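# Assemble the pet carrier: lid on, door shut, upright

## Task

Fit the lid onto the pet carrier's base, install the door and close it, and leave the finished carrier standing right side up.

## Robot and tools

Robot: two six-joint arms, left_arm and right_arm, each ending in a two-finger parallel gripper with a wrist camera. A camera stand is fixed behind them. Loose objects may occasionally get a small external nudge.

Frames: the scene frame has its origin at table-top height midway between the nominal arm bases, +x pointing out over the table, +z up, and left_arm on the +y side (image left/right does not follow arm names). The calibrated bases are left_arm at (+0.033, +0.239, 0) m with quat_wxyz (+1.000, 0, 0, +0.010) and right_arm at (-0.003, -0.248, 0) m with quat_wxyz (+1.000, 0, 0, -0.025). Each arm reports its hand pose, Hand target, velocities and wrist-camera pose in its own base frame; the fixed cameras and the table use the scene frame. On the gripper, the fingers point along its +z and close along its y; end_effector_position is the spot between the pads, roughly 1 cm behind the tips. Reported poses may be off by a few cm, worse at long reach.

execute_actions(actions, cameras): actions is a list of actions. Each action is a list of up to 15 rows, one per 1/30 s control step; a short action repeats its last row to fill 15 steps, and one action takes 0.5 s. Every row is a single list of 14 numbers in [-1, 1] covering both arms: left_arm dx, dy, dz, rx, ry, rz, opening, then right_arm's same seven. dx..rz are offsets, not poses: they count from that arm's Hand target as it stood when the action began (every row of an action refers to that same start, not the previous row), along that arm's own base axes. rx, ry, rz form one rotation vector, turning about the Hand target's position. Scale: 1.0 = 0.6 m or 180 degrees; a translation longer than 1.0 is shortened. Since each new action starts from the current Hand target, repeating an offset moves further. Sending six zeros re-requests the current Hand target. Opening is absolute: +1 fully open (0.093 m), -1 closed; a 0 there is a real command, so resend the present opening to leave a gripper alone. cameras: names, ["all"], or [] for none; images appear only for an empty actions list or when requested.

move(target, speed, blend, opening_speed, grip_force, blocking, cameras): target is one 14-number row or a list of up to 15 rows, same layout and scale, each row an offset from the Hand targets at the move's start (not from the previous row). Grippers travel straight lines, turning the short way, with no avoidance of obstacles or the other arm; the whole move is capped at 10 s. speed: m/s, 0.002 to 2.9, default 0.25, rotation limited to twice that in rad/s; one value or one per target. blend: metres of corner rounding for lists; 0 halts at each target. opening_speed: per second on the -1..+1 scale, at least 0.2. Openings of the first target go out at once; later targets' openings are applied on arrival after everything stops. grip_force: newtons per finger pad, 10 to 50, one value or one per arm; it persists, and lower values close slowly. blocking=false returns after about 0.5 s while the move keeps going. The extra move: line reports the ending (done, off_target, moving, held, fault) and limits (paced = pose clipped, held = steps withheld). done means within 10 mm and 2 degrees; neither done nor off_target tells you about contact. Avoid paths passing near an arm's own base.

wait(seconds 0 to 10) lets time pass holding commands. stop() brakes a running move. zoom_image(camera, region=[x0, y0, x1, y1] in pixels, at most 504 by 504) enlarges part of the latest image from cam_head_left, cam_head_right, cam_high, cam_low, cam_left_wrist or cam_right_wrist (all 672x504). read_manual gives only licence text. finished_scene(scene) ends the scene for good; call it only once the carrier stays assembled without the robot.

Results: Hand target (last commanded pose after clipping, the base for the next offsets), end_effector_position and quat_wxyz, grip_measured (+1 open, -1 closed; pads meet near -0.94, about +0.0208 per mm of object width, possibly reading up to 0.02 high), Joint positions (last value is finger opening in m), Joint velocities (may be omitted when all are noise), Joint torques (joints 1-3 wrap at ±28 N m), Motor temperatures, Tool commands, and step readings of positions for action calls.

Handling: grippers sag, stop short or tilt, especially at long reach; check after every motion and send the remaining offset. Orientation is clipped to within 40 degrees of the measured one each step. To grasp a rigid item firmly, send about 0.24 below its width reading and keep sending it; release with a value well above. Faster moves hit harder.

Avoid: anything falling or being left off the table (fails the scene), letting go of moving parts, drops, slams, hard pushes or hits on fixed or heavy things, contact between the two arms or one gripper closing on the other's fingers, strain on wrist-camera cables, and arm stops. An arm blocked by something keeps pushing until commanded back. Watch motor heat: warning at 75 °C, the arm folds and idles at 90 °C, and collapses at 100 °C. Thinking time passes in the simulation while the robot holds its last command.

Each tool is called after "Call:" as name(argument=value, ...) on one line, values as JSON.

## Session

Call:
execute_actions(actions=[])

Scene clock: 0.00 s.
left_arm: end_effector_position=(+0.3733, -0.0623, +0.2714) grip_measured=+1.000 end_effector_quat_wxyz=(+0.642, -0.110, +0.680, -0.336) | right_arm: end_effector_position=(+0.3264, -0.0181, +0.3095) grip_measured=+1.000 end_effector_quat_wxyz=(+0.682, +0.225, +0.668, +0.193)
Joint positions: left_arm=[-0.042 1.121 0.507 0.666 0.279 -0.658 0.093] | right_arm=[-0.061 0.781 0.576 0.21 -0.011 0.601 0.093]
Joint velocities: within noise
Joint torques (N m): no reading
Motor temperatures (°C): left_arm=[29 43 37 45 31 28 30] | right_arm=[27 40 42 34 28 30 27]
Heat: left arm: 45 °C; right arm: 42 °C.
Hand target: left_arm +0.3735, -0.0623, +0.2820; +0.651, -0.106, +0.671, -0.338 | right_arm +0.3262, -0.0180, +0.3123; +0.684, +0.225, +0.667, +0.193
Tool commands: left_gripper/opening=+1.0 right_gripper/opening=+1.0

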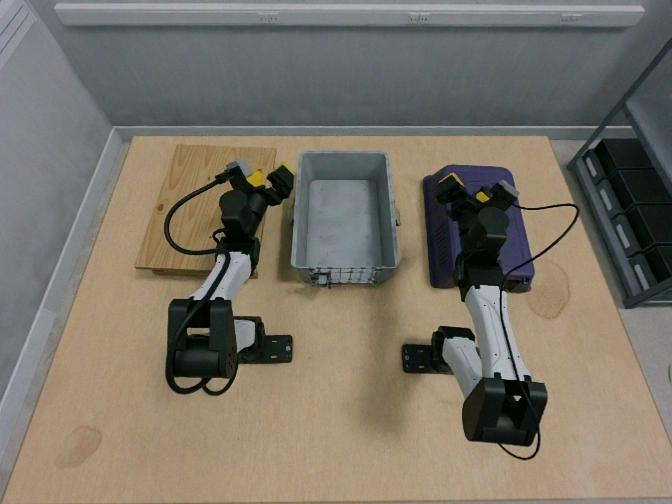

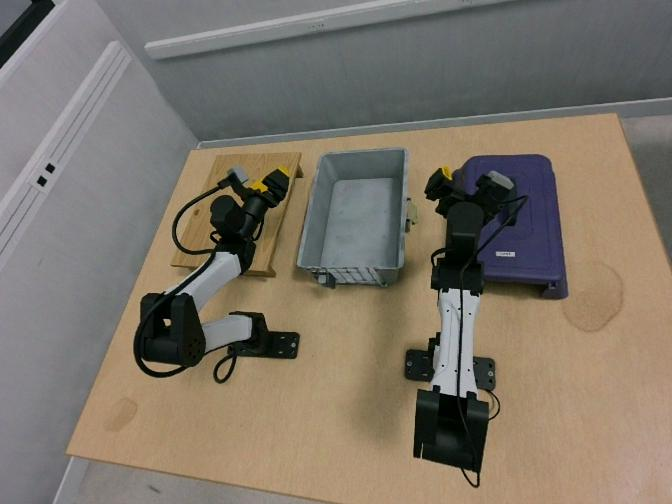

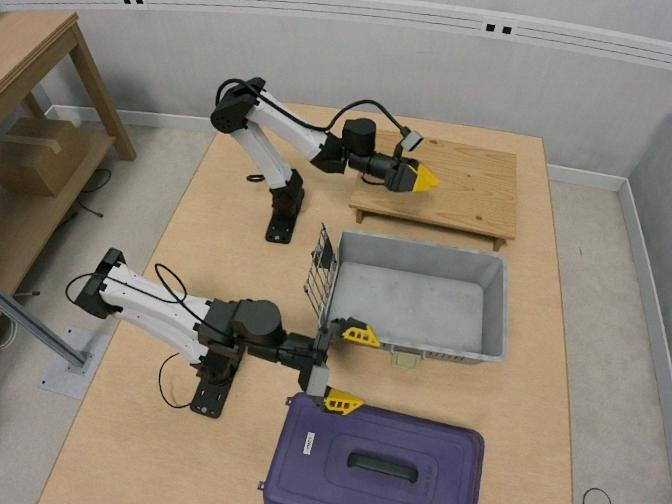

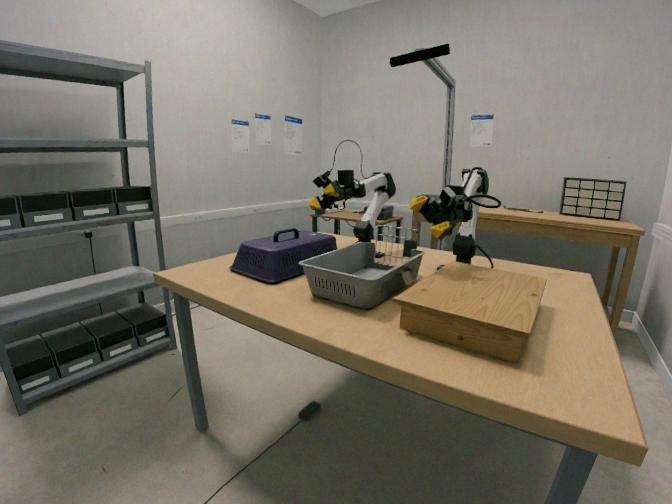

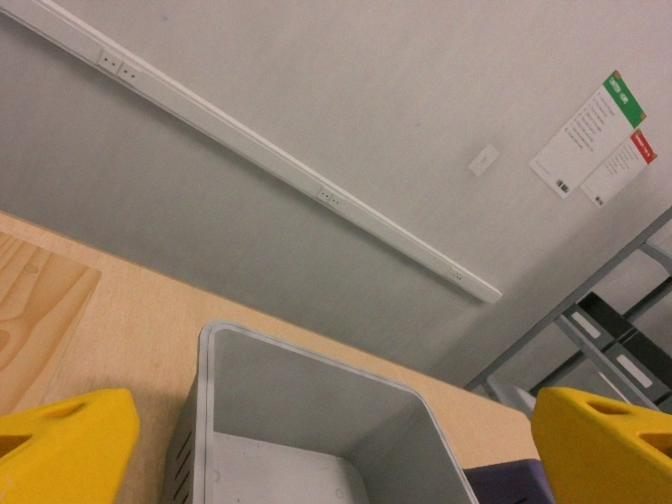

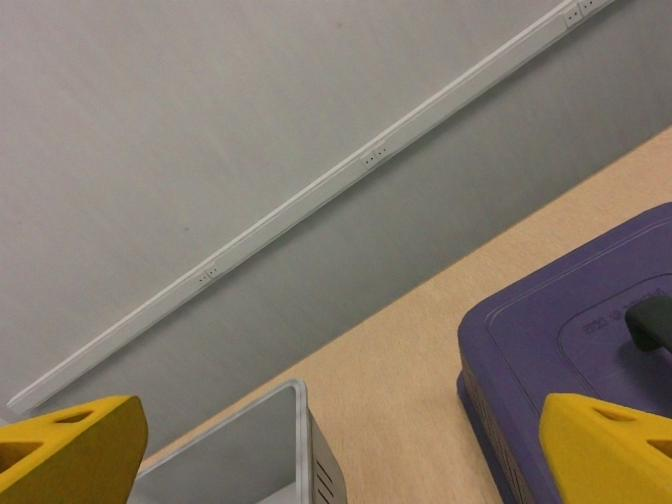

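Call:
zoom_image(camera="cam_high", region=[250, 200, 530, 410])

Call:
zoom_image(camera="cam_head_right", region=[270, 120, 450, 300])

Call:
zoom_image(camera="cam_high", region=[240, 370, 500, 504])

Call:
zoom_image(camera="cam_low", region=[220, 200, 440, 320])

Call:
zoom_image(camera="cam_head_left", region=[270, 130, 550, 310])

Scaled by 1.800 from the camera's 672x504 image, which has a finer 960x720 frame.

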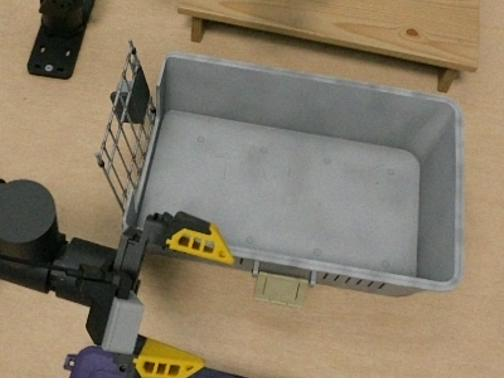

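Scaled by 2.800 from the camera's 672x504 image, which has a finer 960x720 frame.

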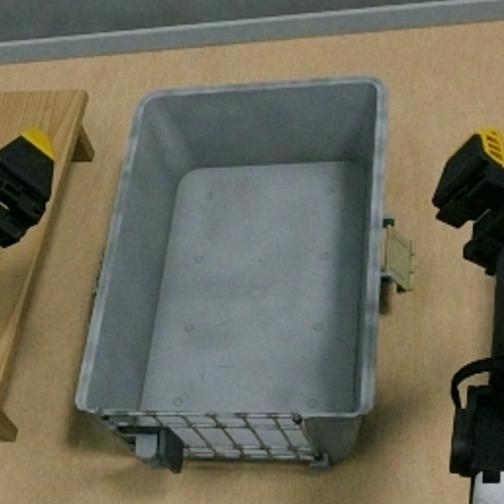

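Scaled by 1.938 from the camera's 672x504 image, which has a finer 960x720 frame.

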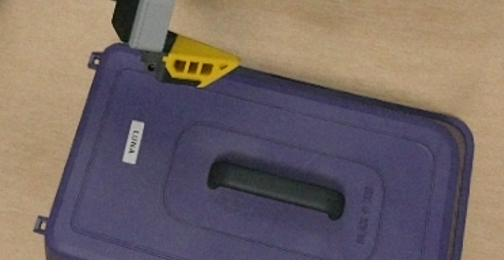

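Scaled by 2.291 from the camera's 672x504 image, which has a finer 960x720 frame.

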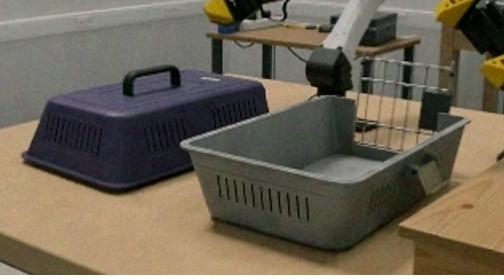

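Scaled by 1.800 from the camera's 672x504 image, which has a finer 960x720 frame.

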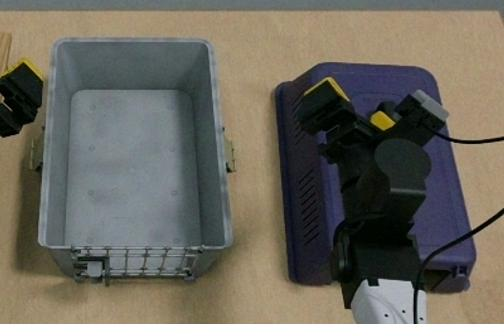

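Call:
move(target=[-0.2,0.25,0.08,0,0,0,1,-0.2,-0.2,0.08,0,0,0,1], cameras=["all"])

Scene clock: 23.77 s.
left_arm: end_effector_position=(+0.2543, +0.0877, +0.3203) grip_measured=+1.000 end_effector_quat_wxyz=(+0.645, -0.120, +0.672, -0.344) | right_arm: end_effector_position=(+0.2062, -0.1409, +0.3506) grip_measured=+1.000 end_effector_quat_wxyz=(+0.679, +0.240, +0.665, +0.198)
Joint positions: left_arm=[0.975 0.847 0.528 0.556 1.281 -0.895 0.093] | right_arm=[-1.287 0.703 0.729 -0.027 -1.224 0.628 0.093]
Joint torques (N m): left_arm=[0.35 -0.44 10.97 2.02 0.03 0.01] | right_arm=[0.27 -0.09 8.7 1.55 -0.13 -0.15]
Motor temperatures (°C): left_arm=[29 42 42 48 31 28 29] | right_arm=[27 39 47 39 27 29 26]
Heat: left arm: 48 °C; right arm: 47 °C.
Hand target: left_arm +0.2535, +0.0877, +0.3299; +0.651, -0.106, +0.671, -0.338 | right_arm +0.2061, -0.1381, +0.3604; +0.684, +0.225, +0.667, +0.193
Off the commanded pose: left_arm 0.010 m, 2 deg | right_arm 0.010 m, 2 deg.
move: done

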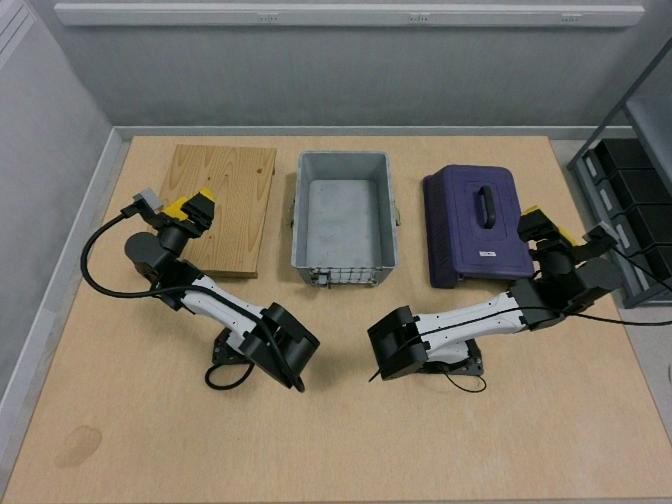

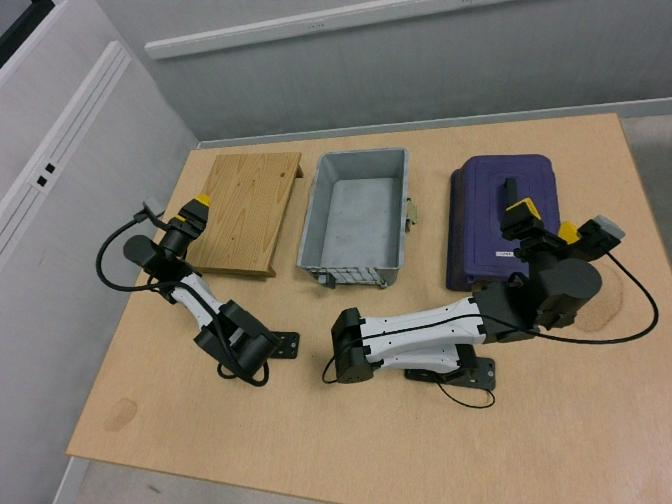

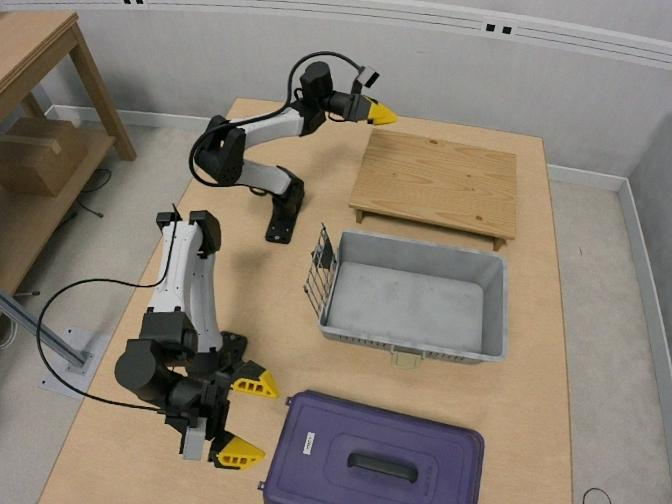

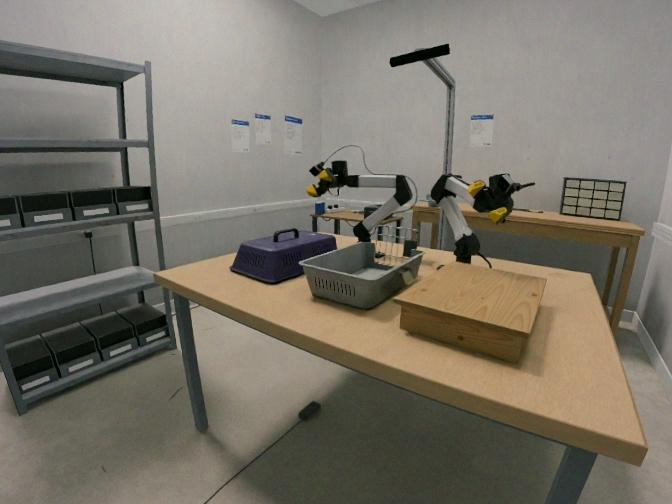

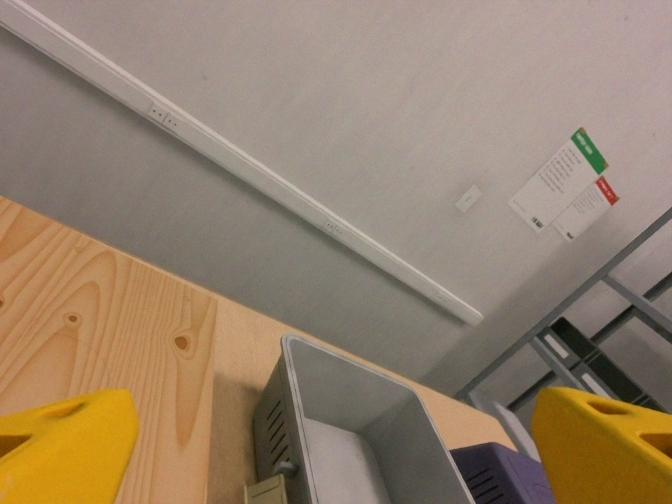

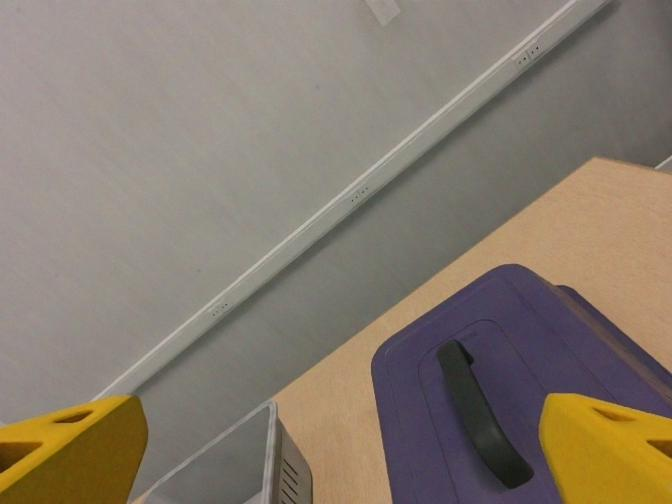

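Call:
zoom_image(camera="cam_head_left", region=[280, 240, 410, 300])

Call:
zoom_image(camera="cam_head_left", region=[410, 150, 550, 300])

Call:
zoom_image(camera="cam_high", region=[290, 210, 370, 350])

Call:
zoom_image(camera="cam_high", region=[250, 380, 330, 504])

Call:
zoom_image(camera="cam_low", region=[360, 210, 440, 280])

Scaled by 3.877 from the camera's 672x504 image, which has a finer 960x720 frame.

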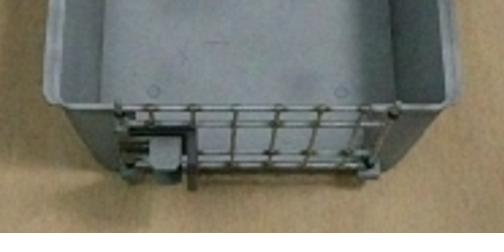

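Scaled by 3.360 from the camera's 672x504 image, which has a finer 960x720 frame.

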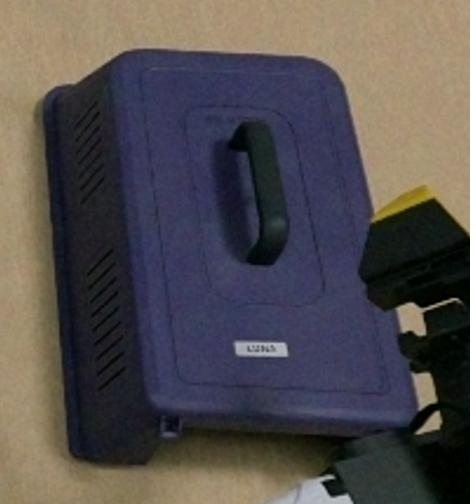

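Scaled by 3.600 from the camera's 672x504 image, which has a finer 960x720 frame.

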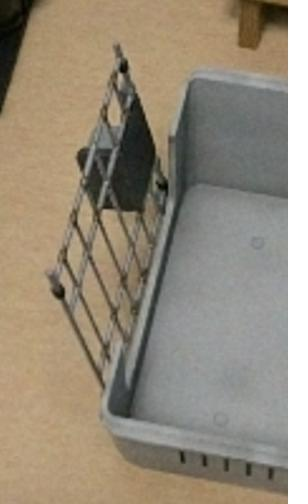

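Scaled by 4.065 from the camera's 672x504 image, which has a finer 960x720 frame.

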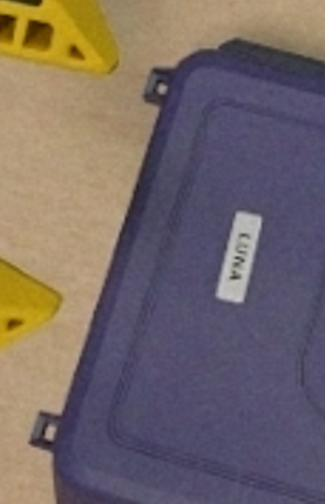

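Scaled by 6.300 from the camera's 672x504 image, which has a finer 960x720 frame.

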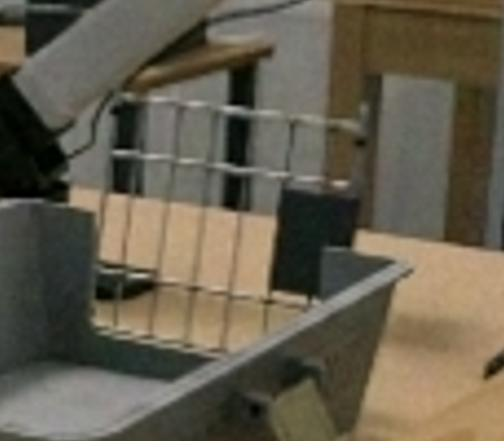

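Call:
move(target=[-0.005,-0.396,0.083,-0.243,0.467,0.076,1,0.107,0.197,0.033,-0.139,0.491,0.162,1], cameras=["all"])

Scene clock: 70.00 s.
left_arm: end_effector_position=(+0.2521, -0.1461, +0.3730) grip_measured=+1.000 end_effector_quat_wxyz=(+0.018, -0.583, +0.740, -0.336) | right_arm: end_effector_position=(+0.2707, -0.0204, +0.3775) grip_measured=+1.000 end_effector_quat_wxyz=(+0.329, +0.000, +0.944, -0.019)
Joint positions: left_arm=[-0.349 1.428 2.033 -1.552 0.309 -1.784 0.093] | right_arm=[-0.086 1.349 2 -1.55 -0.017 -0.08 0.093]
Joint torques (N m): left_arm=[-1.11 -2.82 8.83 1.65 0.29 -0.04] | right_arm=[1.06 -2.86 6.05 1.25 0.09 -0.04]
Heat: left arm: 46 °C; right arm: 50 °C.
Hand target: left_arm +0.2504, -0.1500, +0.3799; +0.000, -0.583, +0.748, -0.317 | right_arm +0.2703, -0.0198, +0.3801; +0.000, -0.001, +1.000, +0.000
Off the commanded pose: left_arm 0.008 m, 3 deg | right_arm 0.003 m, 39 deg.
joint sent to its limit (left arm) — joint 4 (wrist pitch), lower limit. The joint targets are off in orientation, not in position.
joint sent to its limit (right arm) — joint 4 (wrist pitch), lower limit. The joint targets are off in orientation, not in position.
move: off_target (left_arm, right_arm)

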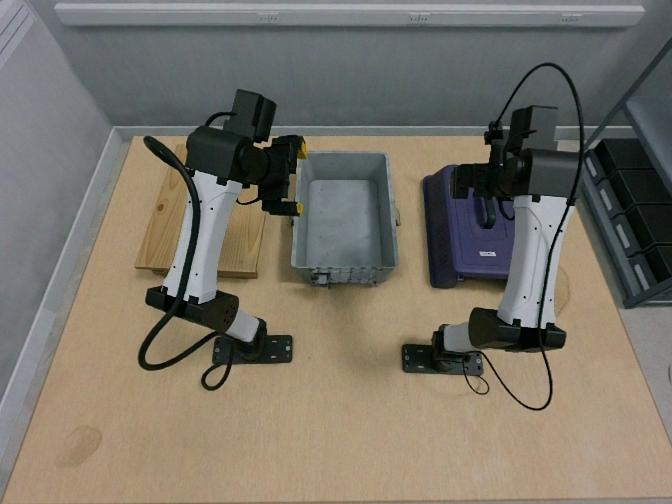

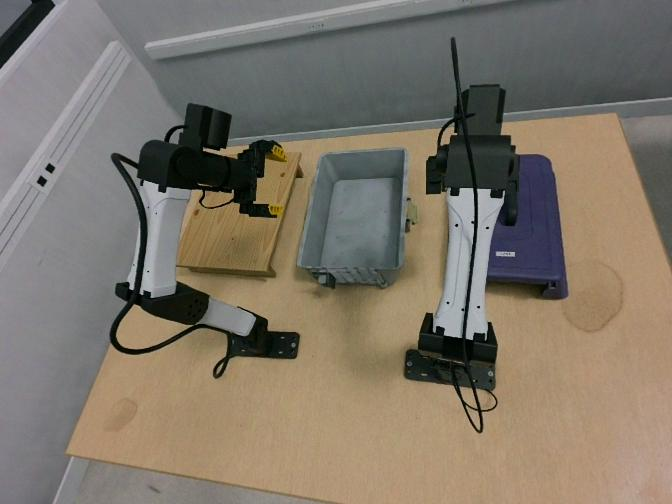

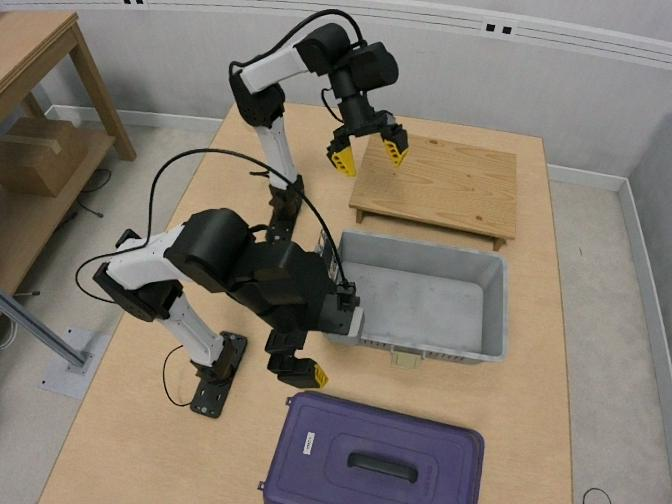

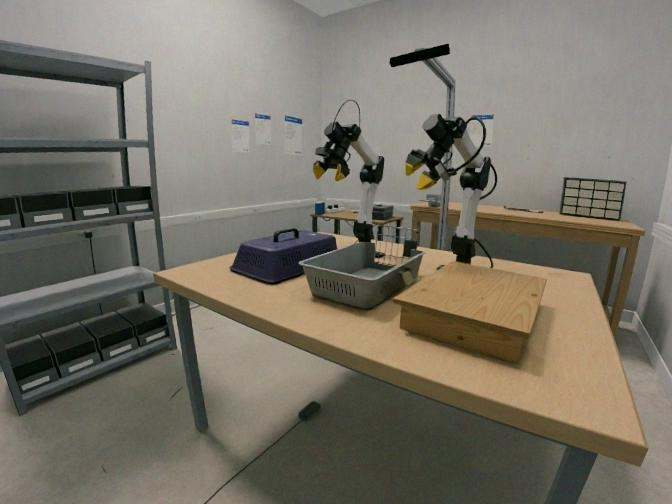

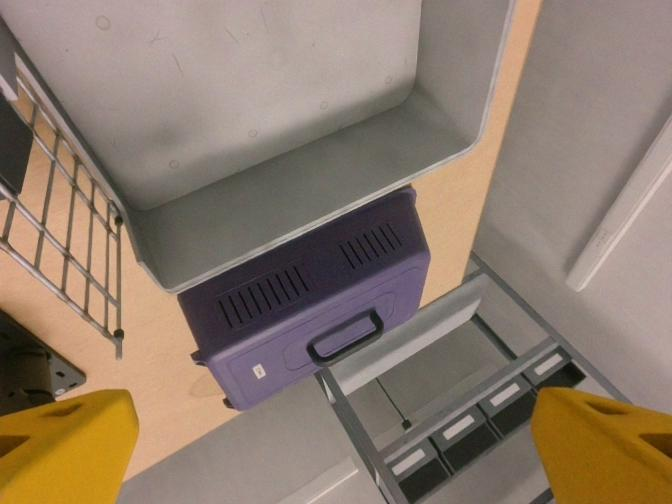

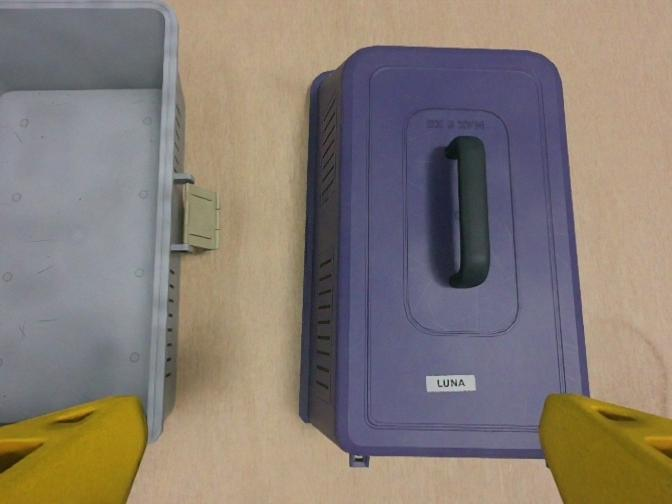

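Call:
move(target=[0.005,0.45,0,0.243,-0.467,-0.076,1,0.15,-0.187,-0.183,0,-0.306,0,1], cameras=["all"])

Scene clock: 194.70 s.
left_arm: end_effector_position=(+0.2532, +0.1181, +0.3816) grip_measured=+1.000 end_effector_quat_wxyz=(+0.649, -0.105, +0.673, -0.338) | right_arm: end_effector_position=(+0.3599, -0.1304, +0.2744) grip_measured=+1.000 end_effector_quat_wxyz=(+0.464, +0.002, +0.886, -0.003)
Joint positions: left_arm=[1.07 0.991 0.779 0.6 1.382 -1.018 0.093] | right_arm=[-0.528 1.307 1.259 -0.627 -0.42 -0.32 0.093]
Joint torques (N m): left_arm=[0.02 -1.28 7.57 1.78 -0.26 0.01] | right_arm=[-0.43 -4.86 6.13 1.64 -0.25 -0.2]
Motor temperatures (°C): left_arm=[29 39 44 43 29 27 27] | right_arm=[27 36 47 32 25 28 25]
Heat: left arm: 44 °C; right arm: 47 °C.
Hand target: left_arm +0.2535, +0.1201, +0.3797; +0.651, -0.106, +0.671, -0.338 | right_arm +0.3603, -0.1321, +0.2704; +0.462, +0.000, +0.887, +0.000
Off the commanded pose: left_arm 0.003 m, 0 deg | right_arm 0.004 m, 0 deg.
move: done

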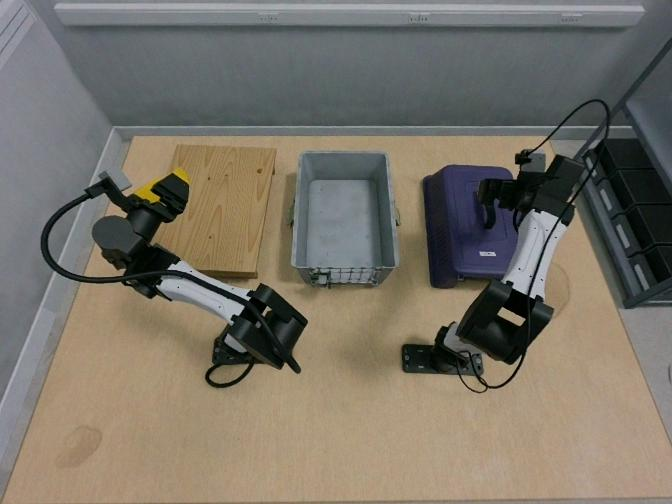

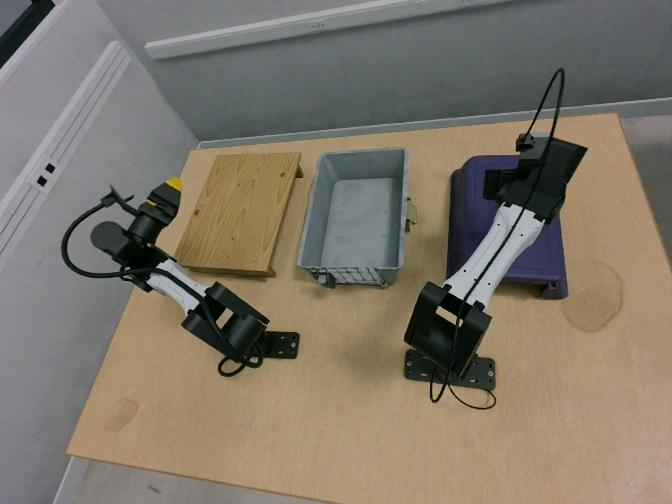

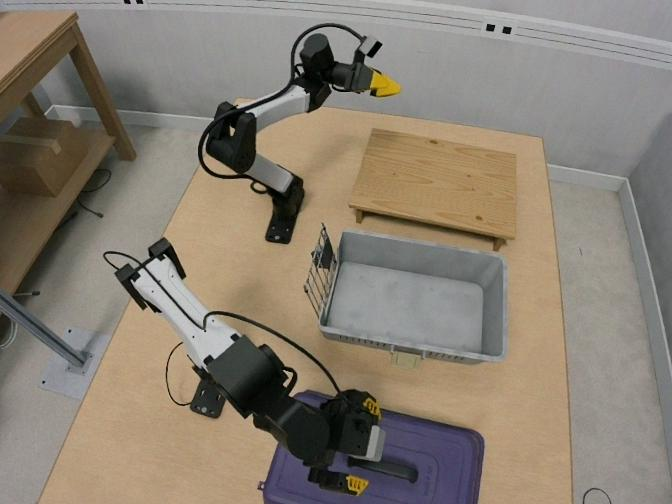

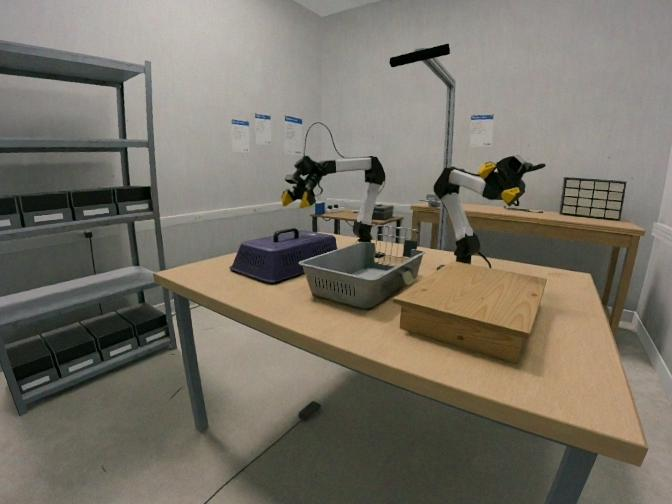

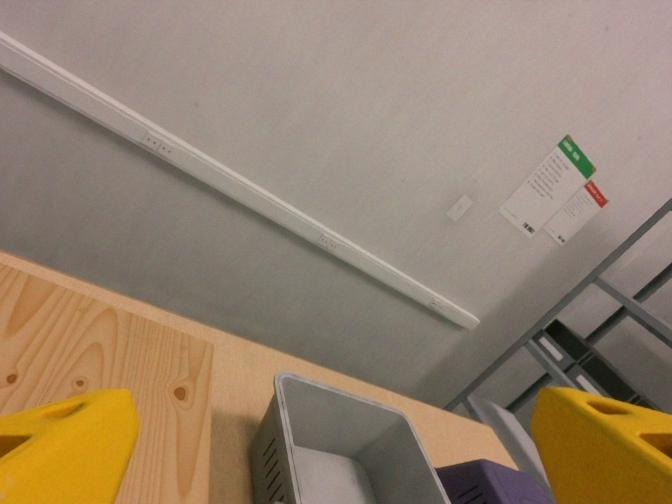

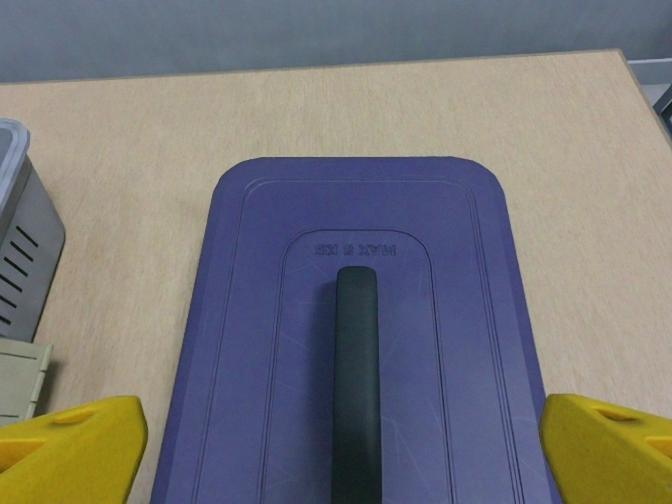

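Call:
move(target=[0,0,0,0,0,0,1,0.066,-0.018,-0.176,0,0,-0.011,1], cameras=["cam_right_wrist","cam_low","cam_high"])

Call:
zoom_image(camera="cam_low", region=[210, 170, 360, 290])

Scene clock: 226.33 s.
left_arm: end_effector_position=(+0.2532, +0.1181, +0.3817) grip_measured=+1.000 end_effector_quat_wxyz=(+0.649, -0.105, +0.673, -0.338) | right_arm: end_effector_position=(+0.3985, -0.1440, +0.1672) grip_measured=+1.000 end_effector_quat_wxyz=(+0.464, +0.012, +0.886, -0.007)
Joint positions: left_arm=[1.07 0.991 0.779 0.601 1.382 -1.018 0.093] | right_arm=[-0.493 1.472 0.96 -0.148 -0.376 -0.28 0.093]
Joint torques (N m): left_arm=[0.01 -1.35 7.69 1.76 -0.26 0.06] | right_arm=[0.92 -6.52 6.42 1.69 -0.03 -0.01]
Heat: left arm: 42 °C; right arm: 47 °C.
Hand target: left_arm +0.2535, +0.1200, +0.3798; +0.650, -0.106, +0.672, -0.337 | right_arm +0.3999, -0.1429, +0.1649; +0.462, +0.015, +0.887, -0.008
Off the commanded pose: left_arm 0.003 m, 0 deg | right_arm 0.003 m, 0 deg.
move: done
Images, in order (width x height): cam_high 672x504, cam_low 672x504, cam_right_wrist 672x504.

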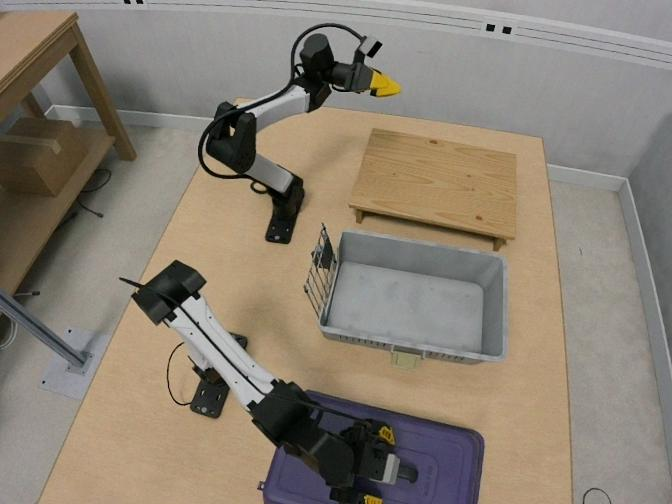

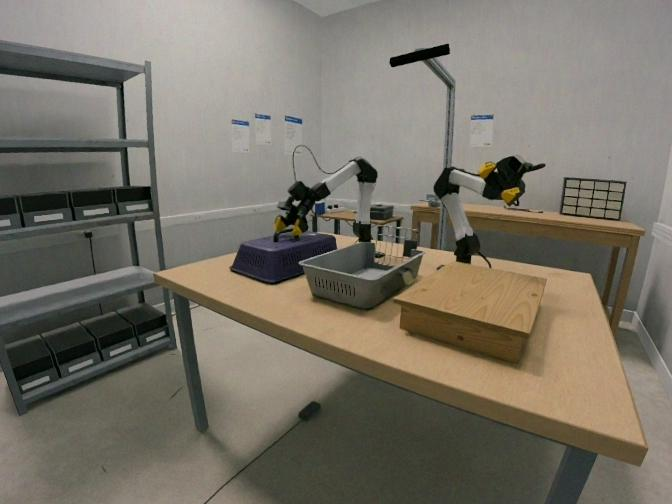

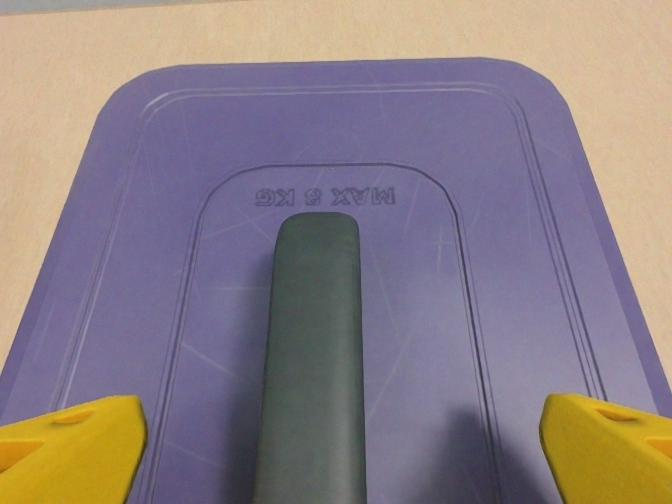

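Scaled by 3.360 from the camera's 672x504 image, which has a finer 960x720 frame.

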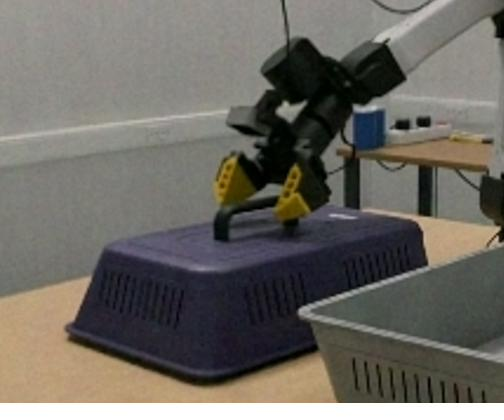

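Call:
move(target=[0,0,0,0,0,0,1,0.014,0.012,-0.06,0,0,0,1], speed=0.1, cameras=["cam_right_wrist","cam_low"])

Call:
zoom_image(camera="cam_low", region=[210, 170, 360, 290])

Scene clock: 244.93 s.
left_arm: end_effector_position=(+0.2532, +0.1181, +0.3817) grip_measured=+1.000 end_effector_quat_wxyz=(+0.649, -0.105, +0.673, -0.338) | right_arm: end_effector_position=(+0.4092, -0.1393, +0.1475) grip_measured=+1.000 end_effector_quat_wxyz=(+0.481, +0.009, +0.876, -0.015)
Joint positions: left_arm=[1.07 0.991 0.779 0.601 1.382 -1.018 0.093] | right_arm=[-0.464 1.515 0.88 0.025 -0.354 -0.258 0.093]
Joint torques (N m): left_arm=[-0.01 -1.35 7.71 1.76 -0.26 0.06] | right_arm=[1.29 -4.77 5.23 1.64 0.04 -0.03]
Heat: left arm: 42 °C; right arm: 46 °C.
Hand target: left_arm +0.2535, +0.1200, +0.3798; +0.650, -0.106, +0.672, -0.337 | right_arm +0.4083, -0.1357, +0.1289; +0.462, +0.015, +0.887, -0.008
Off the commanded pose: left_arm 0.003 m, 0 deg | right_arm 0.019 m, 3 deg.
move: off_target (right_arm)
Images, in order (width x height): cam_low 672x504, cam_right_wrist 672x504.

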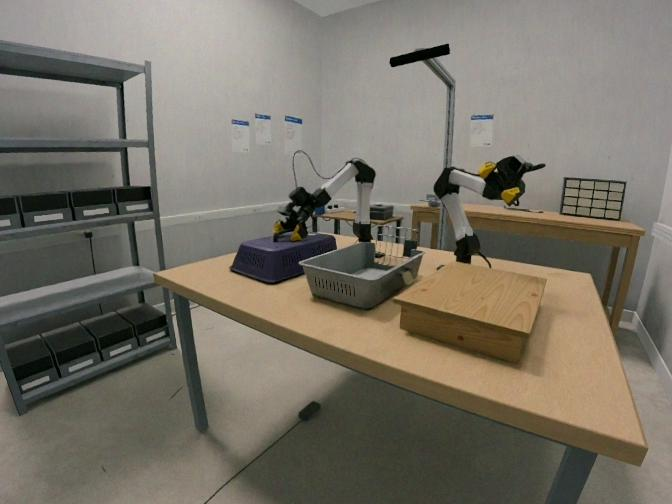

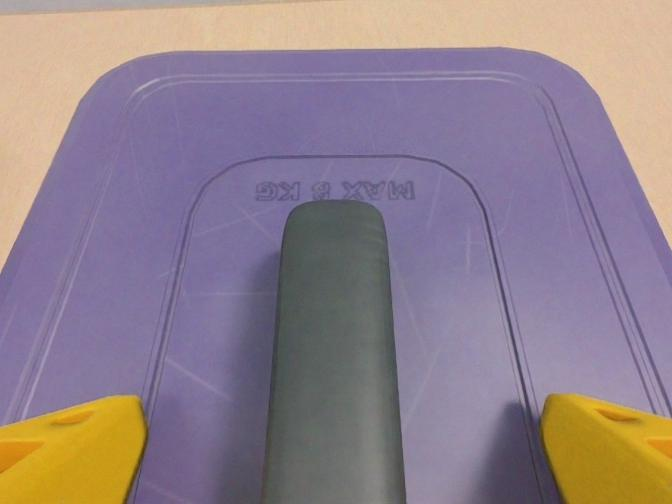

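Scaled by 3.360 from the camera's 672x504 image, which has a finer 960x720 frame.

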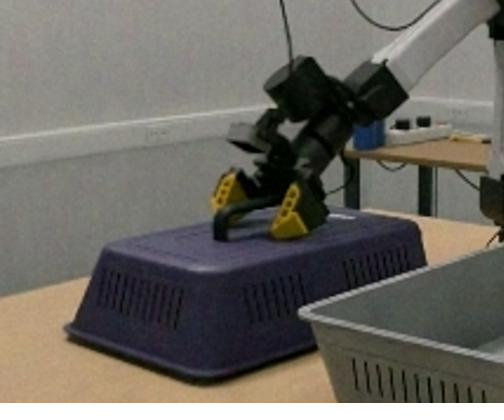

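Call:
move(target=[0,0,0,0,0,0,1,0,0.003,0.038,0,0,0,1], speed=0.1)

Call:
move(target=[0,0,0,0,0,0,1,0,0,0,0,0,0,-0.75], opening_speed=0.6, cameras=["cam_right_wrist","cam_low"])

Scene clock: 258.10 s.
left_arm: end_effector_position=(+0.2532, +0.1181, +0.3817) grip_measured=+1.000 end_effector_quat_wxyz=(+0.649, -0.105, +0.673, -0.338) | right_arm: end_effector_position=(+0.4085, -0.1371, +0.1477) grip_measured=+1.000 end_effector_quat_wxyz=(+0.467, +0.012, +0.884, -0.011)
Joint positions: left_arm=[1.07 0.991 0.779 0.601 1.382 -1.018 0.093] | right_arm=[-0.456 1.515 0.909 -0.036 -0.342 -0.255 0.093]
Joint torques (N m): left_arm=[0.02 -1.35 7.71 1.76 -0.26 0.07] | right_arm=[1.1 -7.95 7.88 1.33 -0.04 -0.01]
Heat: left arm: 41 °C; right arm: 46 °C.
Hand target: left_arm +0.2535, +0.1200, +0.3798; +0.650, -0.106, +0.672, -0.337 | right_arm +0.4083, -0.1338, +0.1516; +0.462, +0.015, +0.887, -0.008
Off the commanded pose: left_arm 0.003 m, 0 deg | right_arm 0.005 m, 1 deg.
move: done

Scene clock: 261.47 s.
left_arm: end_effector_position=(+0.2532, +0.1181, +0.3817) grip_measured=+1.000 end_effector_quat_wxyz=(+0.649, -0.105, +0.673, -0.338) | right_arm: end_effector_position=(+0.4080, -0.1384, +0.1472) grip_measured=-0.633 end_effector_quat_wxyz=(+0.465, +0.014, +0.885, -0.014)
Joint positions: left_arm=[1.07 0.991 0.779 0.601 1.382 -1.018 0.093] | right_arm=[-0.456 1.515 0.909 -0.038 -0.334 -0.255 0.015]
Joint torques (N m): left_arm=[0.02 -1.33 7.69 1.76 -0.26 0.06] | right_arm=[1.1 -7.94 7.87 1.33 -0.11 -0.01]
Heat: left arm: 41 °C; right arm: 47 °C.
Hand target: left_arm +0.2535, +0.1200, +0.3798; +0.650, -0.106, +0.672, -0.337 | right_arm +0.4083, -0.1338, +0.1516; +0.462, +0.015, +0.887, -0.008
Off the commanded pose: left_arm 0.003 m, 0 deg | right_arm 0.006 m, 1 deg.
move: done
Images, in order (width x height): cam_low 672x504, cam_right_wrist 672x504.

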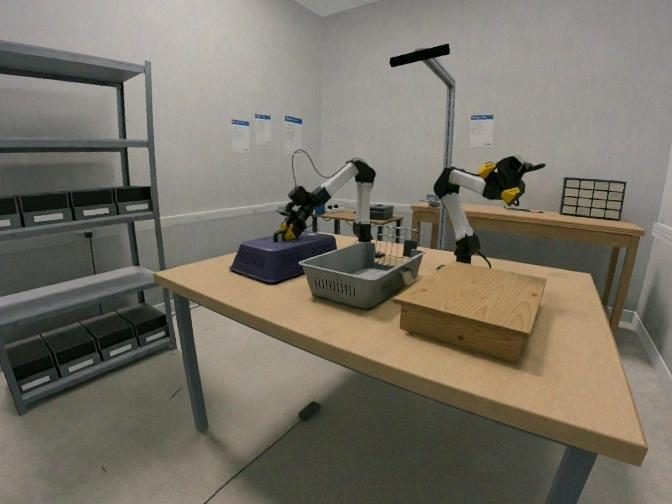

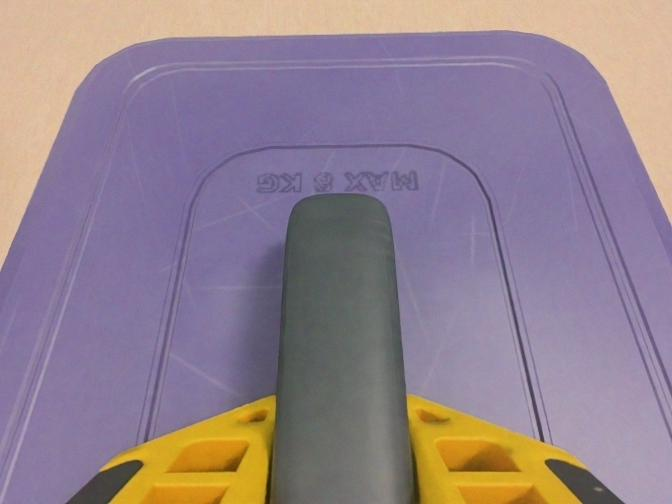

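Call:
move(target=[0,0,0,0,0,0,1,0,0,0.067,0,0,0,-0.8], speed=0.1, cameras=["cam_right_wrist","cam_low","cam_high"])

Scene clock: 270.23 s.
left_arm: end_effector_position=(+0.2532, +0.1181, +0.3817) grip_measured=+1.000 end_effector_quat_wxyz=(+0.649, -0.105, +0.673, -0.338) | right_arm: end_effector_position=(+0.4017, -0.1354, +0.1622) grip_measured=-0.647 end_effector_quat_wxyz=(+0.433, +0.021, +0.901, +0.000)
Joint positions: left_arm=[1.07 0.991 0.779 0.601 1.382 -1.018 0.093] | right_arm=[-0.456 1.497 1.015 -0.24 -0.334 -0.257 0.014]
Joint torques (N m): left_arm=[0.02 -1.33 7.69 1.76 -0.26 0.06] | right_arm=[1.1 -10.21 9.61 1.55 -0.12 0.01]
Heat: left arm: 41 °C; right arm: 47 °C.
Hand target: left_arm +0.2535, +0.1200, +0.3798; +0.650, -0.106, +0.672, -0.337 | right_arm +0.4083, -0.1339, +0.1919; +0.462, +0.015, +0.887, -0.008
Off the commanded pose: left_arm 0.003 m, 0 deg | right_arm 0.030 m, 4 deg.
move: off_target (right_arm)
Images, in order (width x height): cam_high 672x504, cam_low 672x504, cam_right_wrist 672x504.

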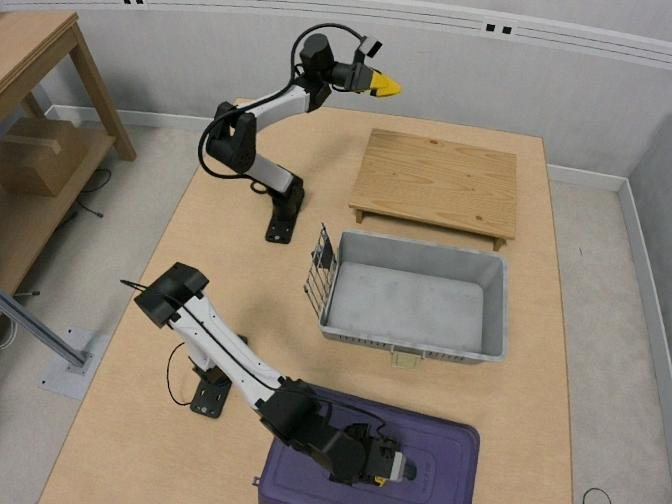

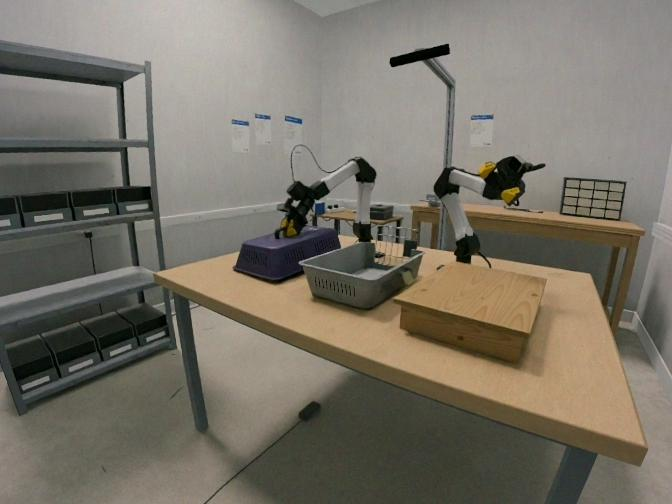

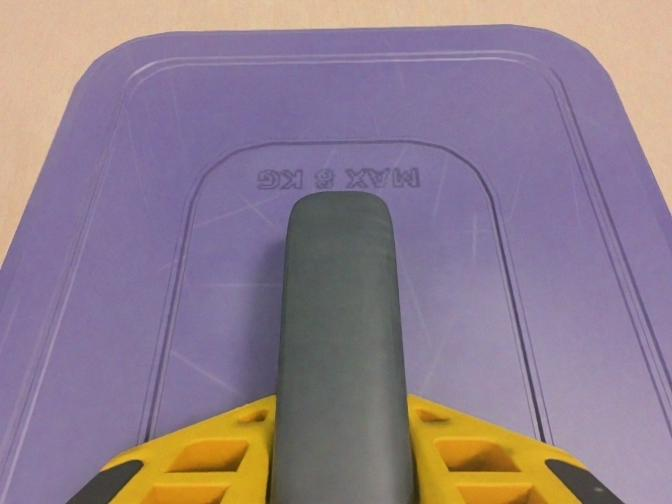

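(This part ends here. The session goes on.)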